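# Put the orange into the foam net sleeve

## Task

Place the orange so it ends up inside the foam net sleeve, without pulling on the net hard enough to rip it, since a torn net costs score.

## Robot and tools

Two arms, left_arm and right_arm, each with a two-finger gripper. The scene frame has its origin at table-top height, midway between the nominal arm bases. +z points up, +x points out over the table, and left_arm sits on the +y side. Arm names do not match image sides. The calibrated bases are at left_arm (+0.049, +0.297, 0) m and right_arm (+0.025, -0.289, 0) m, each yawed about -0.01. A two-camera stand is fixed behind the arms. A loose object may get a brief push now and then.

Gripper: the fingers point along its own +z and open and close along its y. end_effector_position is the point between the pads, about 1 cm back from the tips. Reported positions and quaternions are in the scene frame and can be off by a few cm, more at long reach.

Row layout, shared by both motion tools: one list of 14 numbers covering both arms. The order is dx, dy, dz, rx, ry, rz, opening for left_arm, then the same seven for right_arm. Each number is in [-1, 1]. The six pose numbers are an offset, not a pose. They are measured along the arm's own Hand target axes, starting from its Hand target. 1.0 equals 0.6 m of translation or 180 degrees of rotation. rx, ry, rz together form one rotation vector. The opening is absolute: +1 is fully open (0.094 m) and -1 is closed. If all six pose numbers are 0, the arm gets no new pose. Always give the opening you want, because a 0 there means half open, not unchanged.

execute_actions(actions, cameras): actions is a list of actions. Each action is a table of up to 15 rows, one per 1/30 s step, and a short table holds its last row through step 15. Every row in an action is measured from the Hand target at the start of that action, not from the previous row. Repeating an offset therefore moves the arm further. An empty actions list returns camera images plus the scene number and task. Otherwise images appear only when named in cameras. cameras can be ["all"], a list of names, or []. An unknown name makes the whole call invalid.

move(target, speed, blend, opening_speed, grip_force, blocking, cameras): drives each gripper in a straight line toward the offset in target, measured from its current Hand target. target is either one 14-number row or a list of up to 15 rows. Every row in the list is measured from the same starting Hand targets. speed is in m/s, from 0.002 to 2.9, default 0.25, and turn rate is limited to twice that in rad/s. blend is a corner radius in m, where 0 means stop at each target. opening_speed is in scale units per second, minimum 0.2. Use it to close gently on the soft foam or the orange. grip_force is in newtons per pad, 10 to 50, and stays set until changed. Below 50, closing is slow. The whole move is capped at 10 s. Paths do not avoid obstacles or the other arm. Avoid paths that pass near an arm's own base, because the elbow can whip around. The result adds a move: line such as done, off_target, moving, held or fault. done means the arm is at rest within 10 mm and 2 degrees. limits=paced means the pose was clipped, and limits=held means steps were withheld. blocking=false returns after about 0.5 s while the motion continues.

wait(seconds): 0 to 3600 s. It lets time pass and returns early if a running move ends. stop(): brakes a running move. zoom_image(camera, region): region is [x0, y0, x1, y1] in pixels, at most 504 by 504, taken from the latest image of cam_high, cam_low, cam_left_wrist or cam_right_wrist. finished_scene(scene): scene is 1 or 2. It ends the scene for good, and the orange must stay in the sleeve without the robot holding it.

Result lines: Hand target is the last commanded pose after clipping, and it is the base for the next offsets. Grippers often stop short of it. Waiting does not close that gap. If it persists, send the missing distance as an offset. grip_measured is the measured opening on the command scale. It reads up to 2.5 mm wide when empty and narrower when squeezing a part. Tool commands shows the current opening commands. Joint positions ends with the opening in m. Joint velocities may read within noise. Joint torques are noisy and offset, and numbers 1 to 3 wrap at ±28 N m. Step readings list positions at some steps. Joint ranges in rad: waist -2.618 to 3.054, shoulder 0 to 3.142, elbow 0 to 3.142 (straight at 2.901), wrist pitch ±1.571, wrist yaw ±1.571, wrist roll ±2.094.

Control quirks: each step, commanded orientation is clipped to within 40 degrees of the measured orientation. Friction and weight leave the arm short, sagging or tilted. Small moves may fail or go sideways, so check position and tilt after every move. Squeeze force climbs about 1 N per 0.001 below the touch reading, then jumps to the force limit. Grippers give about 50 to 64 N per pad. To release, command well above grip_measured.

Avoid: tearing the net by pulling hard; dropping the orange or letting go while it moves; anything leaving the table or being left off it, which fails the scene; hitting the table or stand hard, which fails the scene; arms or grippers touching each other, since the clearance check does not cover grippers and closing on the other arm's fingers counts as a press; long stretched or blocked pushes, which heat the motors. MOTOR HOT appears at 75 °C, a fold-away fault at 90 °C, and the arm drops at 100 °C. Time also runs while you think.

Each tool is called after ">>>" by a JSON object that holds its "method" and its "body", one argument or row to a line.

## Session

>>> {"method": "execute_actions", "body": {
  "actions": []
}}

Scene clock: 0.00 s.
left_arm: end_effector_position=(+0.3940, +0.0636, +0.2961) grip_measured=-0.969 end_effector_quat_wxyz=(+0.703, +0.644, +0.299, -0.051) | right_arm: end_effector_position=(+0.3825, -0.0335, +0.3075) grip_measured=-0.963 end_effector_quat_wxyz=(+0.328, -0.099, +0.695, +0.632)
Joint positions: left_arm=[-0.224 1.408 0.863 0.533 0.964 1.074 0.001] | right_arm=[0.315 1.487 0.951 0.561 -0.937 0.97 0.002]
Joint velocities: within noise
Joint torques (N m): no reading
Heat: left arm: 36 °C; right arm: 35 °C.
Hand target: left_arm +0.3954, +0.0656, +0.3029; +0.706, +0.641, +0.297, -0.045 | right_arm +0.3837, -0.0363, +0.3190; +0.344, -0.106, +0.687, +0.632
Tool commands: left_gripper/opening=-1.0 right_gripper/opening=-1.0

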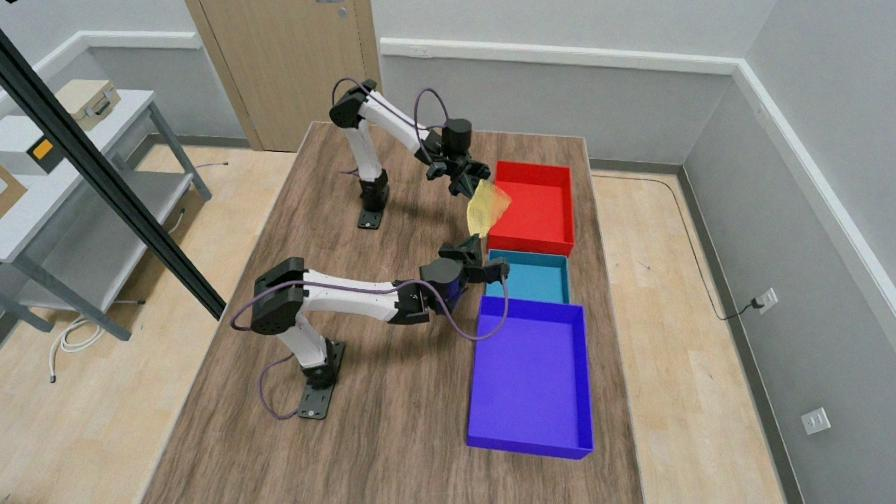

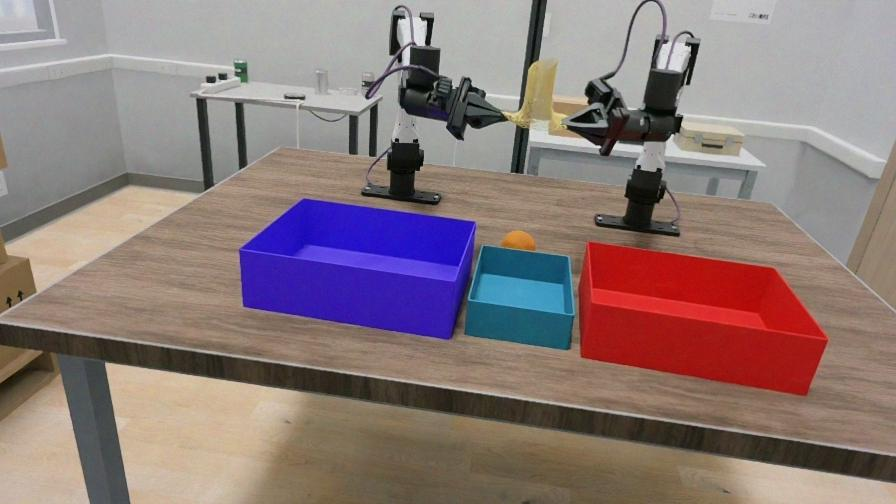

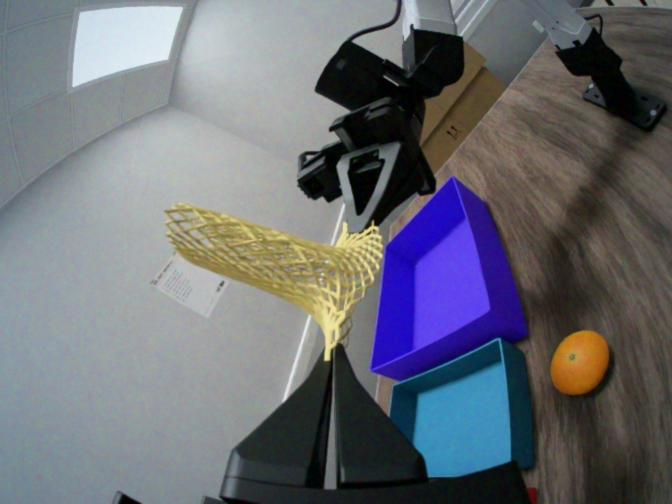

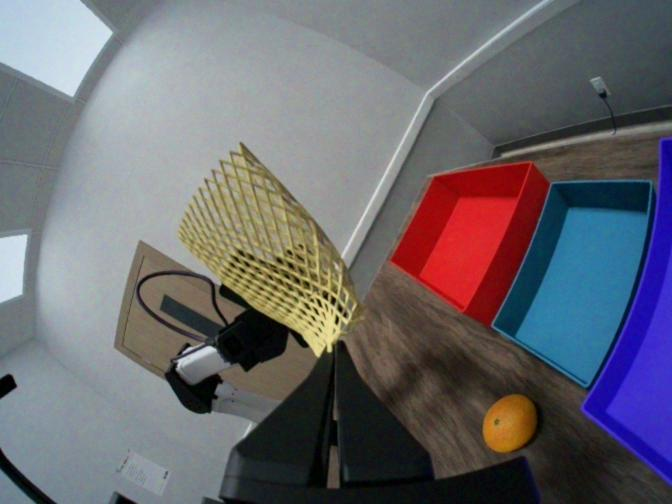

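>>> {"method": "zoom_image", "body": {
  "camera": "cam_left_wrist",
  "region": [140, 160, 440, 400]
}}

>>> {"method": "zoom_image", "body": {
  "camera": "cam_right_wrist",
  "region": [150, 120, 450, 400]
}}

>>> {"method": "zoom_image", "body": {
  "camera": "cam_low",
  "region": [440, 30, 660, 270]
}}

>>> {"method": "zoom_image", "body": {
  "camera": "cam_high",
  "region": [410, 120, 570, 310]
}}

Scaled by 1.680 from the camera's image (finer frame: 960x720).

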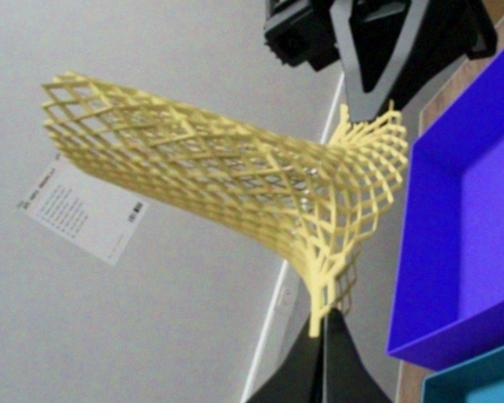

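Scaled by 1.680 from the camera's image (finer frame: 960x720).

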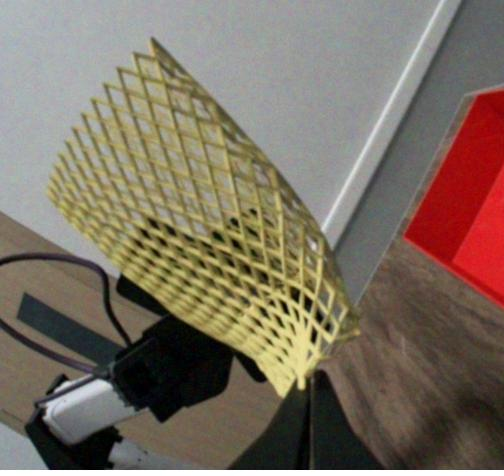

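Scaled by 2.100.

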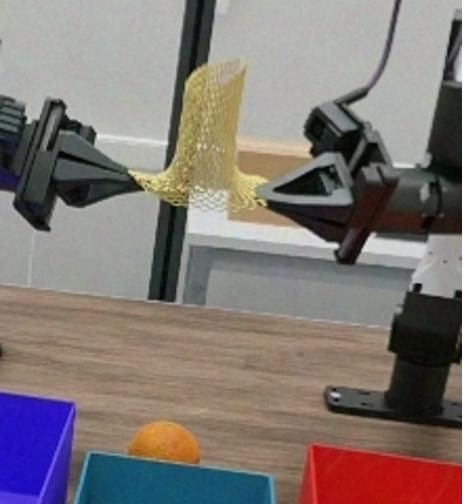

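Scaled by 2.653.

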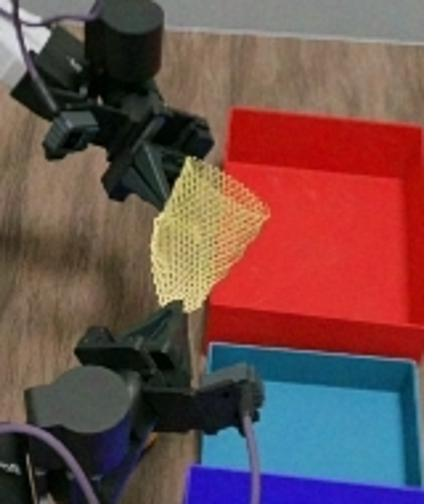

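>>> {"method": "move", "body": {
  "target": [0.056,-0.217,-0.029,0.146,0.081,0,-1,0.172,-0.143,-0.032,0.136,0.097,0,-1],
  "speed": 0.12,
  "cameras": ["all"]
}}

Scene clock: 36.07 s.
left_arm: end_effector_position=(+0.3573, +0.0666, +0.1725) grip_measured=-0.969 end_effector_quat_wxyz=(+0.510, +0.781, +0.359, -0.037) | right_arm: end_effector_position=(+0.3482, -0.0369, +0.1860) grip_measured=-0.963 end_effector_quat_wxyz=(+0.245, -0.123, +0.845, +0.459)
Joint positions: left_arm=[-0.31 1.381 0.863 -0.189 0.745 1.593 0.001] | right_arm=[0.394 1.45 0.951 -0.162 -0.73 0.458 0.002]
Joint torques (N m): left_arm=[-0.23 -5.89 7.61 1.1 -0.11 0.1] | right_arm=[0.03 -5.79 7.68 1.31 0.17 -0.28]
Heat: left arm: 38 °C; right arm: 39 °C.
Hand target: left_arm +0.3589, +0.0697, +0.1724; +0.500, +0.785, +0.365, -0.030 | right_arm +0.3504, -0.0399, +0.1877; +0.251, -0.124, +0.849, +0.449
Off the commanded pose: left_arm 0.004 m, 2 deg | right_arm 0.004 m, 1 deg.
move: done
cam_left_wrist: T_world_to_cam=[[-0.59268, 0.19289, -0.782, 0.33406], [0.48044, 0.86393, -0.15103, -0.16126], [0.64646, -0.46521, -0.60471, 0.0191]] pos_world=[0.26312, 0.08376, 0.24843]
cam_right_wrist: T_world_to_cam=[[0.47548, -0.50778, -0.71839, -0.05223], [-0.8715, -0.38328, -0.3059, 0.39176], [-0.12001, 0.77153, -0.62477, 0.30179]] pos_world=[0.40247, -0.10921, 0.27087]

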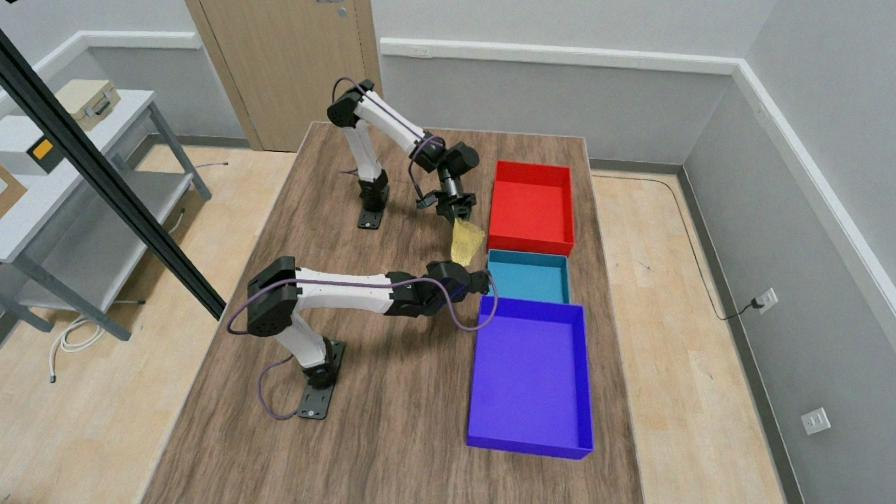

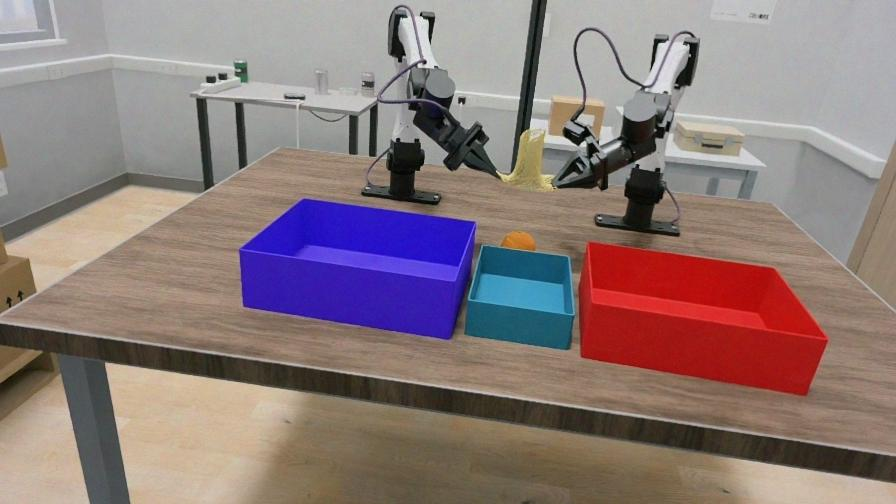

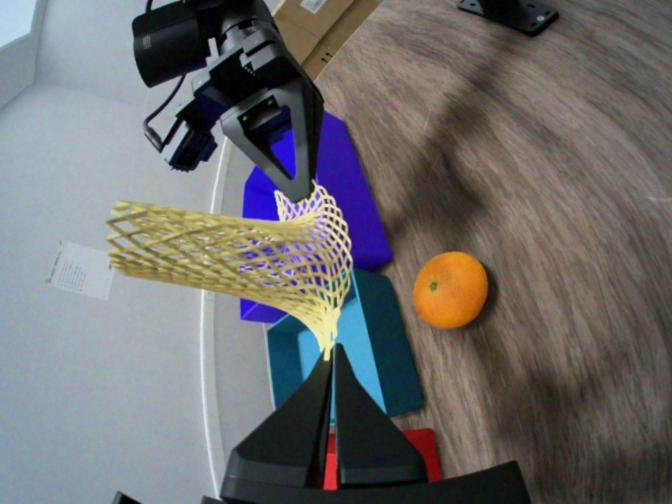

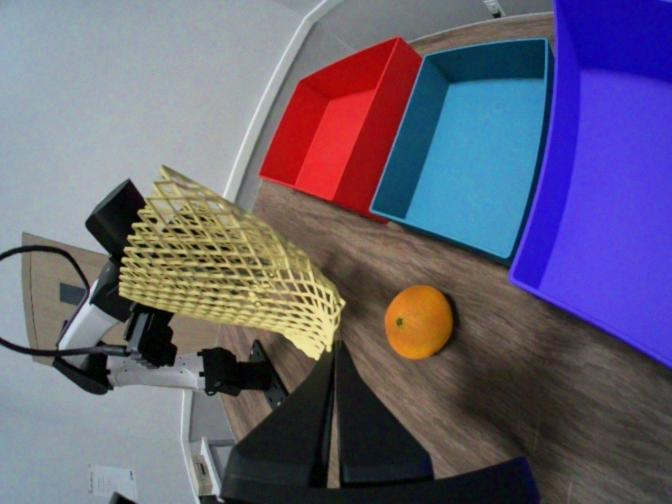

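>>> {"method": "move", "body": {
  "target": [0.062,-0.110,0.065,0,0,0,-1,0.088,-0.114,0.077,0,0,0,-1],
  "speed": 0.1,
  "cameras": ["all"]
}}

Scene clock: 57.10 s.
left_arm: end_effector_position=(+0.3525, +0.0682, +0.0932) grip_measured=-0.969 end_effector_quat_wxyz=(+0.502, +0.787, +0.357, -0.040) | right_arm: end_effector_position=(+0.3452, -0.0381, +0.0911) grip_measured=-0.963 end_effector_quat_wxyz=(+0.237, -0.123, +0.849, +0.455)
Joint positions: left_arm=[-0.31 1.524 0.654 0.133 0.745 1.616 0.001] | right_arm=[0.394 1.627 0.716 0.222 -0.73 0.445 0.002]
Joint torques (N m): left_arm=[1.16 -4.64 4.9 1.66 -0.02 0.02] | right_arm=[-0.02 -5.42 4.94 1.76 0.1 -0.13]
Heat: left arm: 39 °C; right arm: 38 °C.
Hand target: left_arm +0.3586, +0.0739, +0.0873; +0.500, +0.785, +0.365, -0.030 | right_arm +0.3502, -0.0398, +0.0897; +0.251, -0.124, +0.849, +0.449
Off the commanded pose: left_arm 0.010 m, 2 deg | right_arm 0.005 m, 2 deg.
move: done
cam_left_wrist: T_world_to_cam=[[-0.59718, 0.2123, -0.7735, 0.26839], [0.48876, 0.86094, -0.14105, -0.17593], [0.636, -0.46229, -0.6179, -0.0202]] pos_world=[0.25911, 0.08515, 0.17031]
cam_right_wrist: T_world_to_cam=[[0.46732, -0.51498, -0.71861, -0.11714], [-0.87385, -0.39238, -0.28709, 0.35848], [-0.13412, 0.76213, -0.63338, 0.24829]] pos_world=[0.40131, -0.10889, 0.176]

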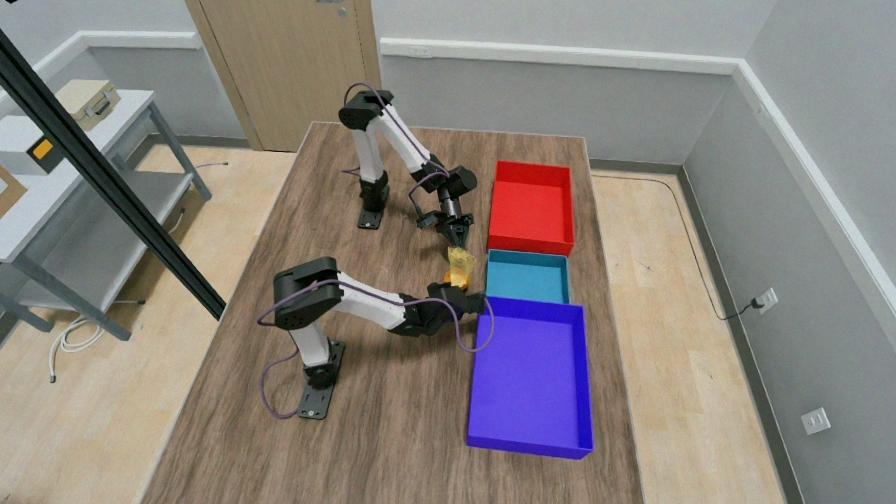

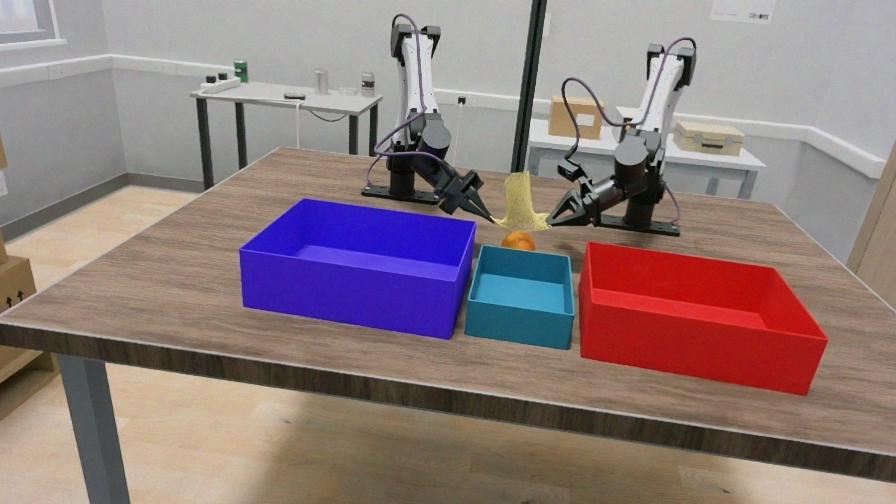

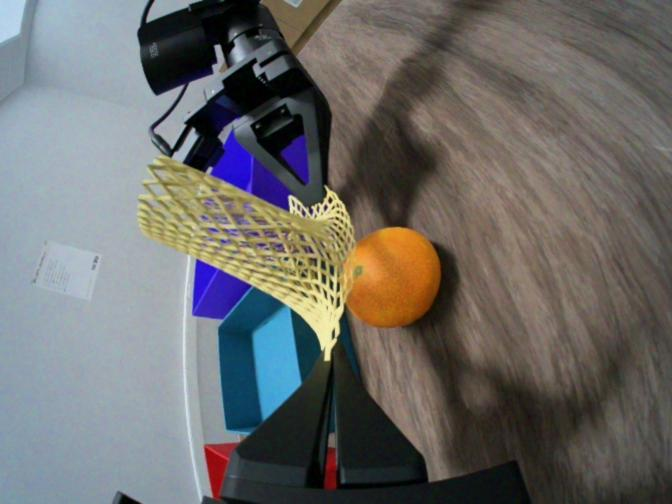

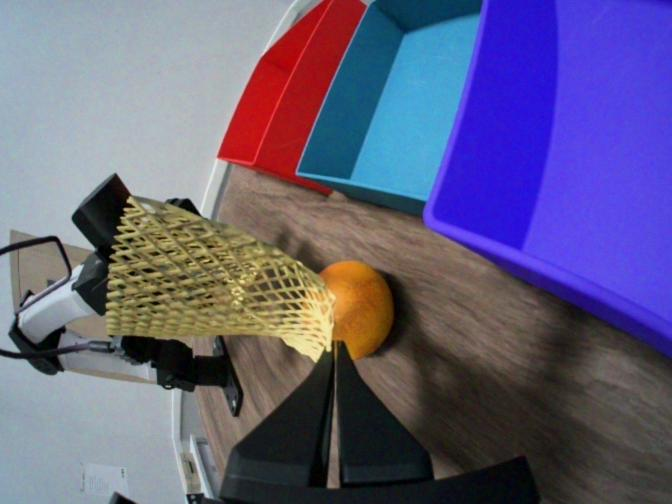

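>>> {"method": "zoom_image", "body": {
  "camera": "cam_high",
  "region": [400, 200, 520, 320]
}}

>>> {"method": "zoom_image", "body": {
  "camera": "cam_low",
  "region": [460, 160, 580, 280]
}}

Scaled by 4.200.

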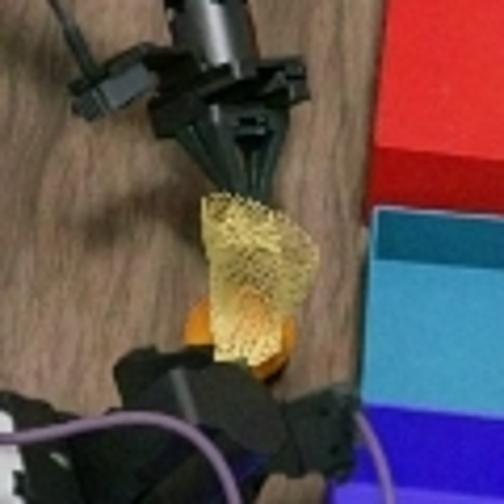

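Scaled by 4.200.

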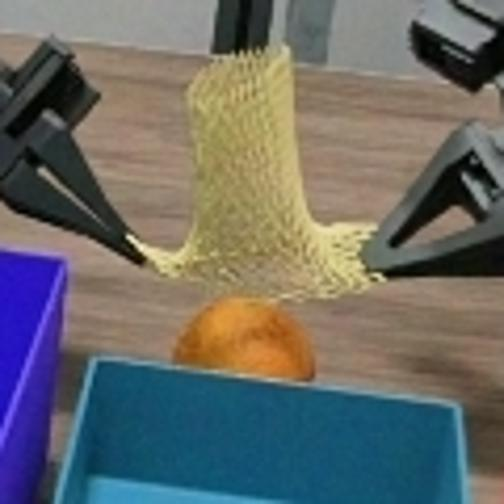

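>>> {"method": "move", "body": {
  "target": [0.026,-0.048,0.032,0,0,0,-1,0.032,-0.042,0.028,0,0,0,-1],
  "speed": 0.06,
  "cameras": ["all"]
}}

>>> {"method": "zoom_image", "body": {
  "camera": "cam_low",
  "region": [460, 160, 580, 280]
}}

Scene clock: 70.70 s.
left_arm: end_effector_position=(+0.3545, +0.0676, +0.0568) grip_measured=-0.969 end_effector_quat_wxyz=(+0.504, +0.786, +0.355, -0.037) | right_arm: end_effector_position=(+0.3471, -0.0374, +0.0575) grip_measured=-0.963 end_effector_quat_wxyz=(+0.241, -0.125, +0.847, +0.456)
Joint positions: left_arm=[-0.31 1.652 0.585 0.34 0.745 1.616 0.001] | right_arm=[0.394 1.743 0.66 0.406 -0.73 0.445 0.002]
Joint torques (N m): left_arm=[1.05 -4.89 4.1 1.6 -0.03 0.01] | right_arm=[-0.06 -5.59 4.37 1.7 0.12 -0.13]
Heat: left arm: 38 °C; right arm: 38 °C.
Hand target: left_arm +0.3587, +0.0737, +0.0494; +0.500, +0.785, +0.365, -0.030 | right_arm +0.3503, -0.0399, +0.0538; +0.251, -0.124, +0.849, +0.449
Off the commanded pose: left_arm 0.011 m, 2 deg | right_arm 0.006 m, 1 deg.
move: off_target (left_arm)
cam_left_wrist: T_world_to_cam=[[-0.59044, 0.20997, -0.77929, 0.23962], [0.48998, 0.86052, -0.13938, -0.18198], [0.64133, -0.46413, -0.61097, -0.0464]] pos_world=[0.26041, 0.08475, 0.13302]
cam_right_wrist: T_world_to_cam=[[0.47445, -0.51216, -0.71596, -0.14427], [-0.87096, -0.3912, -0.29731, 0.35036], [-0.12781, 0.76463, -0.63167, 0.22451]] pos_world=[0.40229, -0.10849, 0.14269]

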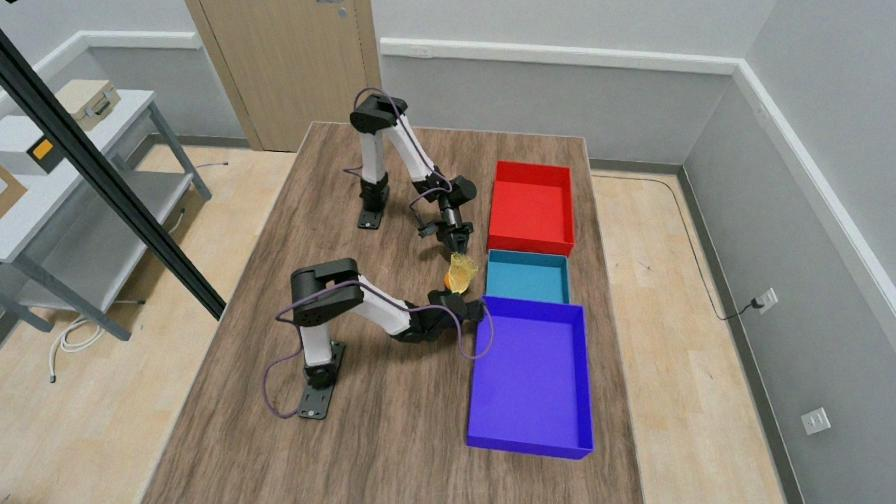

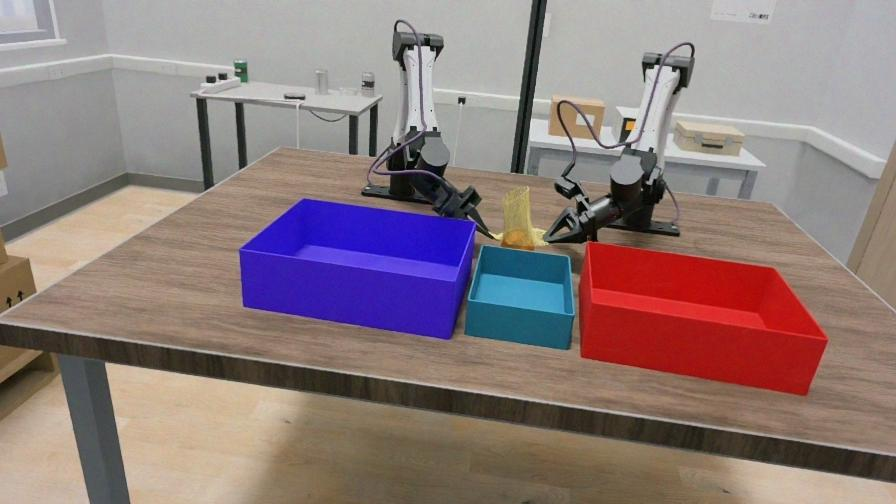

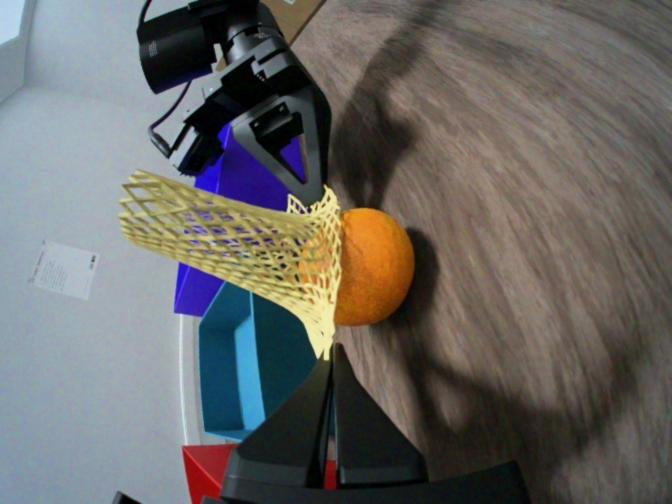

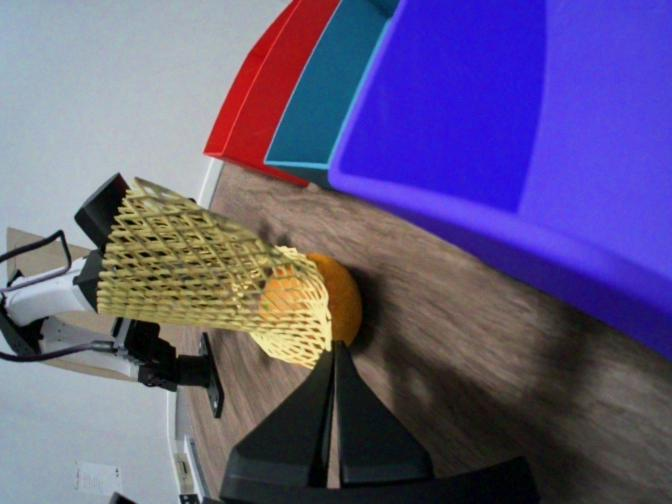

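Scaled by 4.200.

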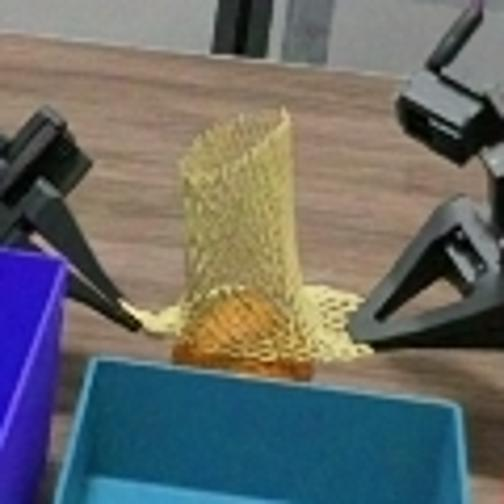

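>>> {"method": "zoom_image", "body": {
  "camera": "cam_high",
  "region": [420, 230, 500, 310]
}}

>>> {"method": "zoom_image", "body": {
  "camera": "cam_right_wrist",
  "region": [200, 200, 400, 400]
}}

>>> {"method": "zoom_image", "body": {
  "camera": "cam_left_wrist",
  "region": [250, 170, 450, 370]
}}

Scaled by 6.300.

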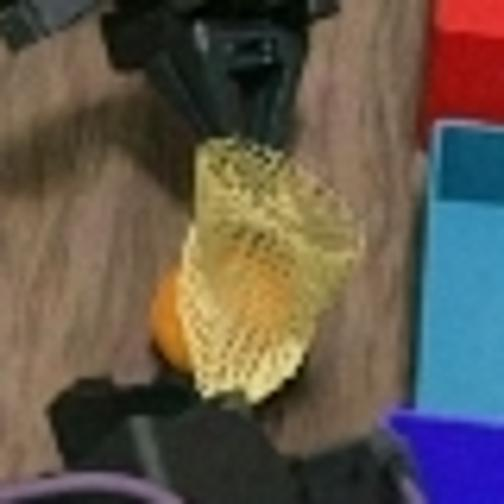

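Scaled by 2.520 from the camera's image (finer frame: 960x720).

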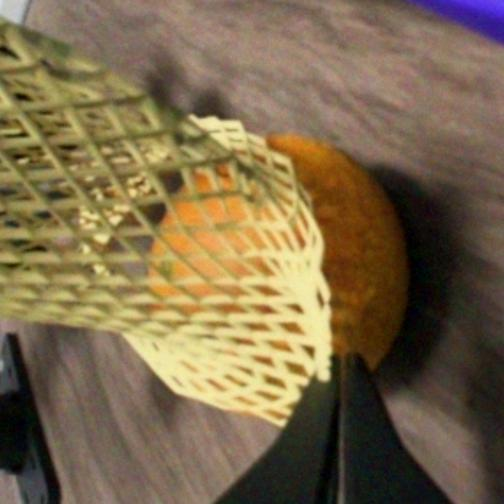

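Scaled by 2.520 from the camera's image (finer frame: 960x720).

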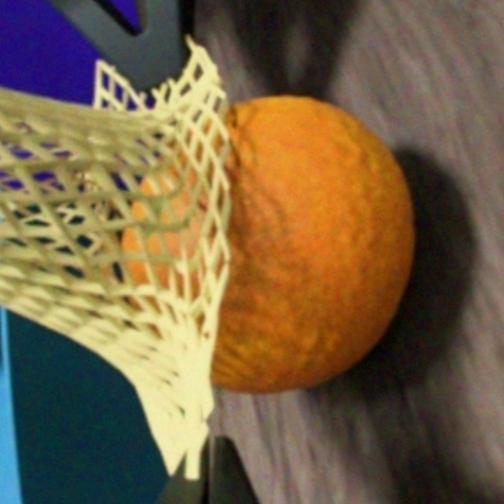

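>>> {"method": "move", "body": {
  "target": [
    [-0.020,0.005,-0.015,0,0,0,-1,0.003,0.021,-0.015,0,0,0,-1],
    [0.009,-0.050,0.021,0,0,0,-1,0.042,-0.029,0.019,0,0,0,-1]
  ],
  "speed": 0.05,
  "cameras": ["all"]
}}

>>> {"method": "zoom_image", "body": {
  "camera": "cam_high",
  "region": [420, 230, 500, 310]
}}

>>> {"method": "zoom_image", "body": {
  "camera": "cam_right_wrist",
  "region": [200, 200, 400, 400]
}}

>>> {"method": "zoom_image", "body": {
  "camera": "cam_left_wrist",
  "region": [250, 170, 450, 370]
}}

Scene clock: 93.03 s.
left_arm: end_effector_position=(+0.3501, +0.0691, +0.0312) grip_measured=-0.969 end_effector_quat_wxyz=(+0.514, +0.784, +0.347, -0.027) | right_arm: end_effector_position=(+0.3451, -0.0315, +0.0487) grip_measured=-0.963 end_effector_quat_wxyz=(+0.286, -0.157, +0.822, +0.466)
Joint positions: left_arm=[-0.31 1.754 0.509 0.552 0.745 1.616 0.001] | right_arm=[0.41 1.817 0.586 0.66 -0.732 0.427 0.002]
Joint torques (N m): left_arm=[-0.14 -4.67 3.15 1.46 -0.11 -0.12] | right_arm=[-0.23 -4.16 2.92 1.13 0.16 0.08]
Heat: left arm: 38 °C; right arm: 38 °C.
Hand target: left_arm +0.3486, +0.0735, +0.0180; +0.500, +0.785, +0.365, -0.030 | right_arm +0.3402, -0.0400, +0.0227; +0.251, -0.124, +0.849, +0.449
Off the commanded pose: left_arm 0.014 m, 3 deg | right_arm 0.028 m, 7 deg.
move: off_target (left_arm, right_arm)
cam_left_wrist: T_world_to_cam=[[-0.5652, 0.20137, -0.8, 0.20915], [0.49441, 0.85898, -0.13308, -0.1863], [0.66039, -0.47074, -0.58505, -0.06556]] pos_world=[0.25361, 0.08705, 0.10417]
cam_right_wrist: T_world_to_cam=[[0.56645, -0.47477, -0.6736, -0.17913], [-0.82066, -0.39954, -0.40851, 0.33615], [-0.07518, 0.7842, -0.61594, 0.19589]] pos_world=[0.39206, -0.10435, 0.13732]

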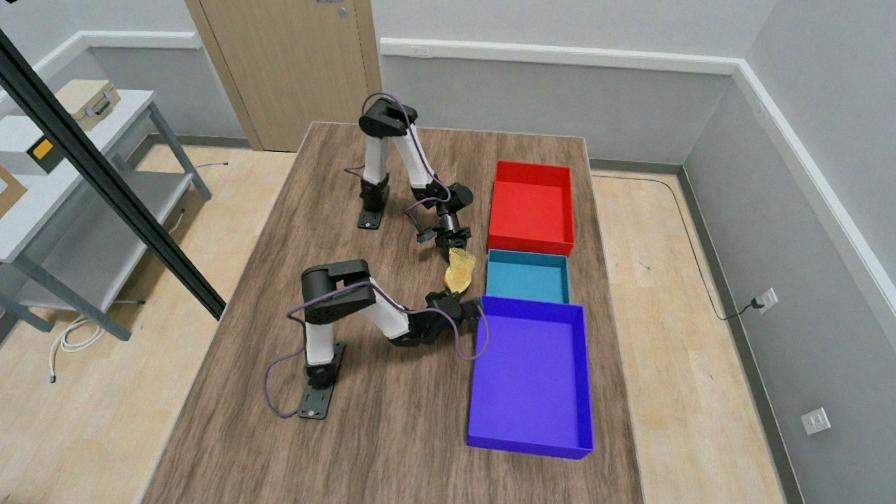

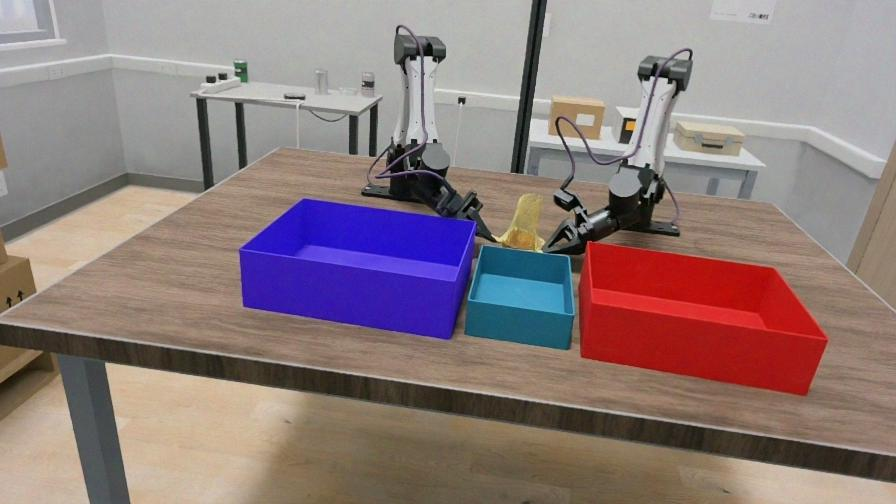

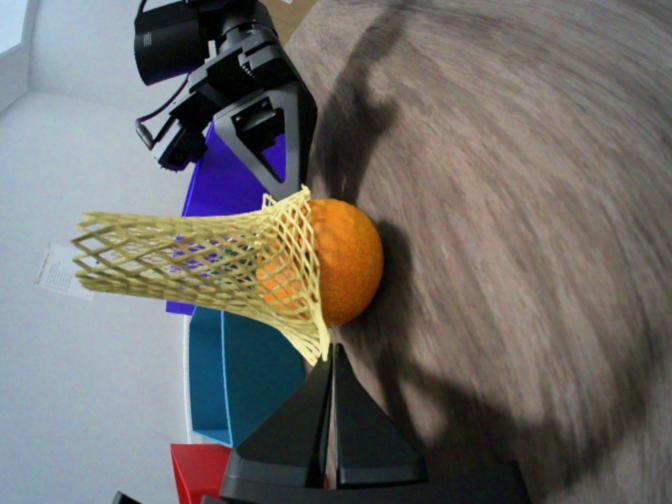

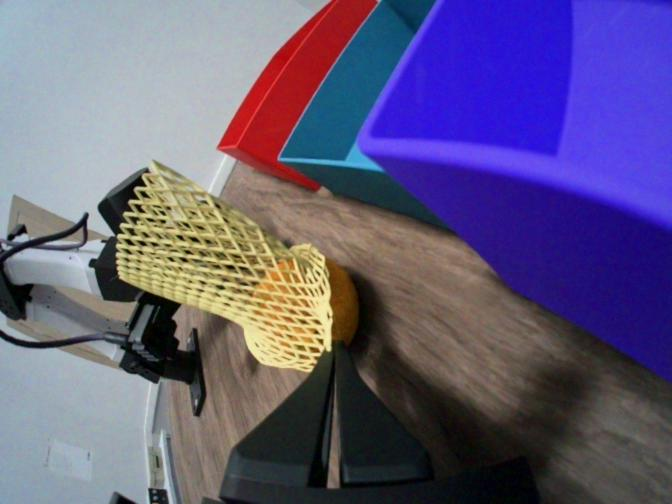

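Scaled by 6.300.

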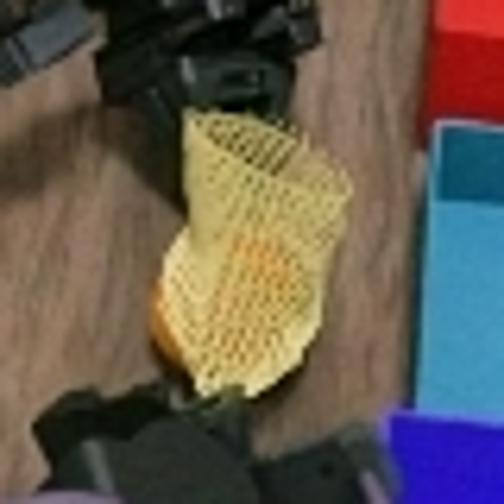

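Scaled by 2.520 from the camera's image (finer frame: 960x720).

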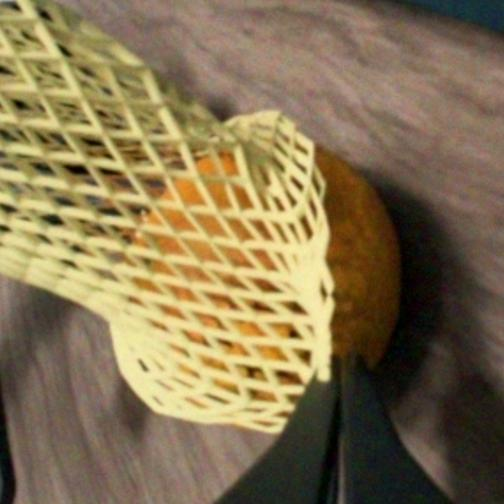

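Scaled by 2.520 from the camera's image (finer frame: 960x720).

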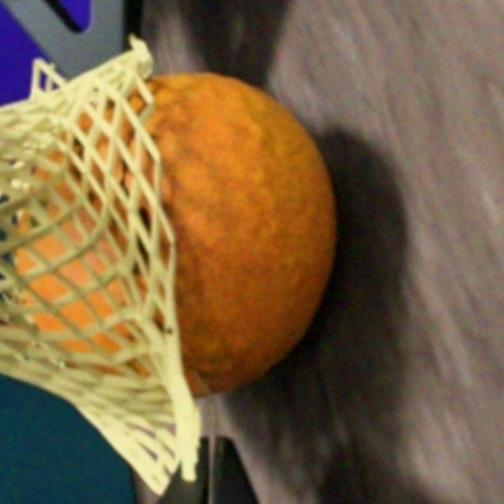

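>>> {"method": "move", "body": {
  "target": [
    [-0.006,0.004,-0.002,0,0,0,-1,-0.034,0.029,-0.036,0,0,0,-1],
    [-0.007,-0.003,0.002,0,0,0,-1,0.002,-0.006,-0.008,0,0,0,-1]
  ],
  "speed": 0.05,
  "cameras": ["all"]
}}

>>> {"method": "zoom_image", "body": {
  "camera": "cam_high",
  "region": [420, 230, 500, 310]
}}

>>> {"method": "zoom_image", "body": {
  "camera": "cam_right_wrist",
  "region": [200, 200, 400, 400]
}}

>>> {"method": "zoom_image", "body": {
  "camera": "cam_left_wrist",
  "region": [250, 170, 450, 370]
}}

Scene clock: 107.30 s.
left_arm: end_effector_position=(+0.3467, +0.0664, +0.0305) grip_measured=-0.969 end_effector_quat_wxyz=(+0.516, +0.785, +0.342, -0.025) | right_arm: end_effector_position=(+0.3448, -0.0376, +0.0474) grip_measured=-0.963 end_effector_quat_wxyz=(+0.287, -0.158, +0.823, +0.465)
Joint positions: left_arm=[-0.322 1.754 0.496 0.573 0.739 1.613 0.001] | right_arm=[0.391 1.812 0.575 0.657 -0.744 0.41 0.002]
Joint torques (N m): left_arm=[-0.38 -5.09 3 1.42 -0.16 -0.25] | right_arm=[-0.5 -4.16 2.96 1.06 0.15 0.1]
Heat: left arm: 38 °C; right arm: 38 °C.
Hand target: left_arm +0.3448, +0.0706, +0.0177; +0.500, +0.785, +0.365, -0.030 | right_arm +0.3393, -0.0460, +0.0218; +0.251, -0.124, +0.849, +0.449
Off the commanded pose: left_arm 0.014 m, 3 deg | right_arm 0.027 m, 7 deg.
move: off_target (left_arm, right_arm)
cam_left_wrist: T_world_to_cam=[[-0.558, 0.20448, -0.80425, 0.20467], [0.50056, 0.85593, -0.12968, -0.18451], [0.66187, -0.47494, -0.57997, -0.06534]] pos_world=[0.24981, 0.08504, 0.10278]
cam_right_wrist: T_world_to_cam=[[0.56813, -0.47731, -0.67037, -0.18368], [-0.81978, -0.39958, -0.41025, 0.33273], [-0.07205, 0.78263, -0.6183, 0.19885]] pos_world=[0.39145, -0.11035, 0.13632]

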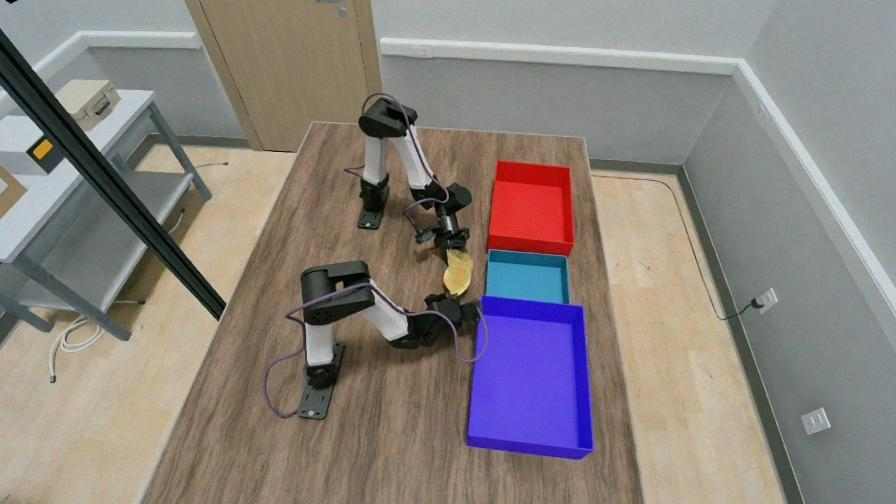

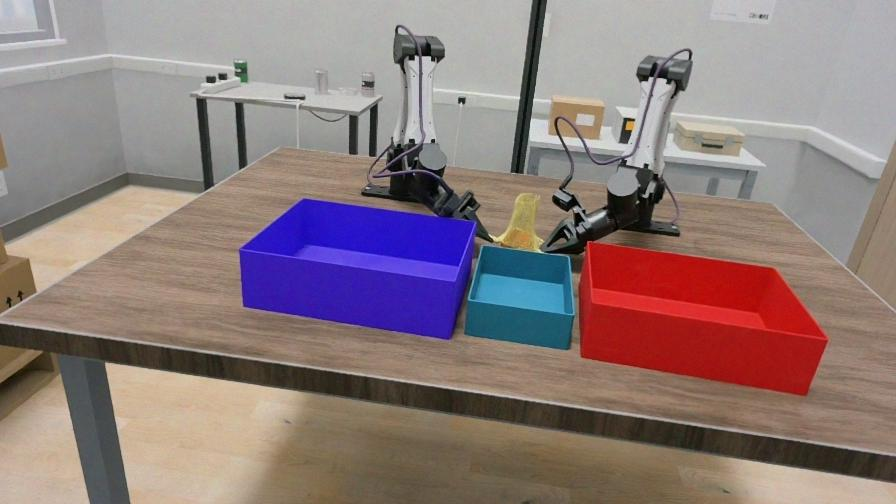

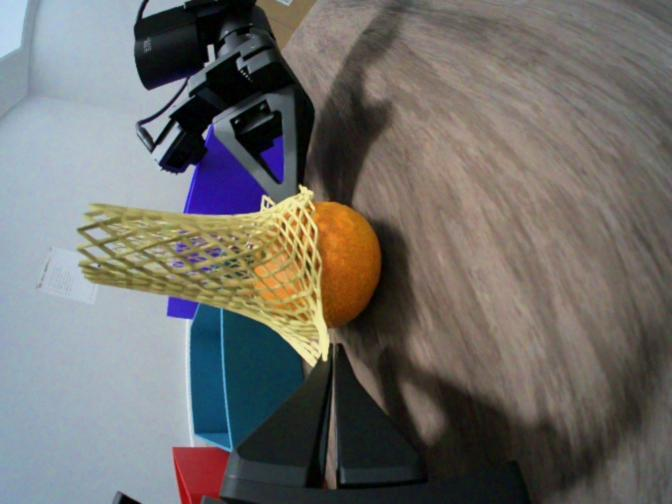

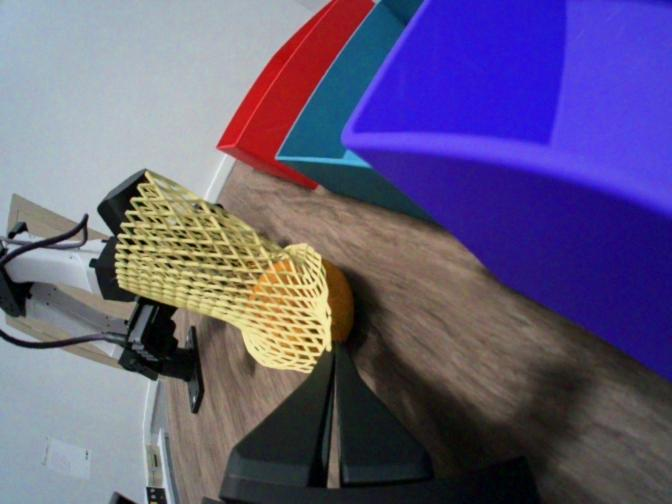

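Scaled by 6.300.

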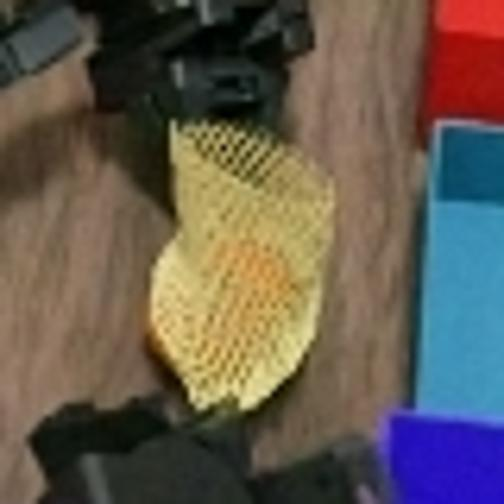

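Scaled by 2.520 from the camera's image (finer frame: 960x720).

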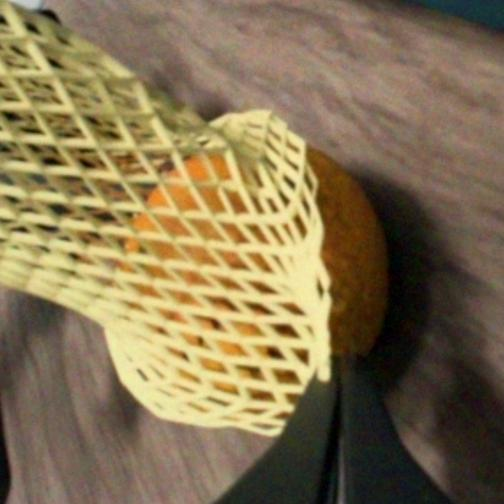

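Scaled by 2.520 from the camera's image (finer frame: 960x720).

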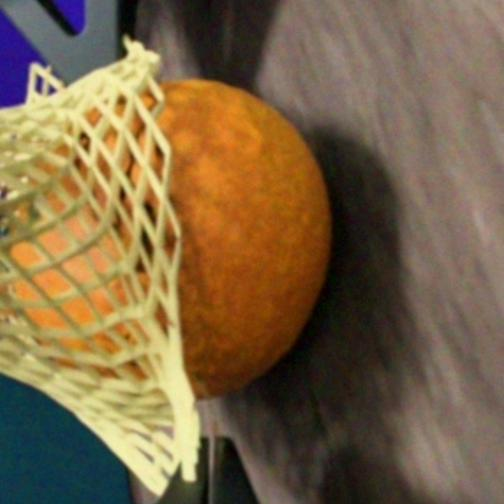

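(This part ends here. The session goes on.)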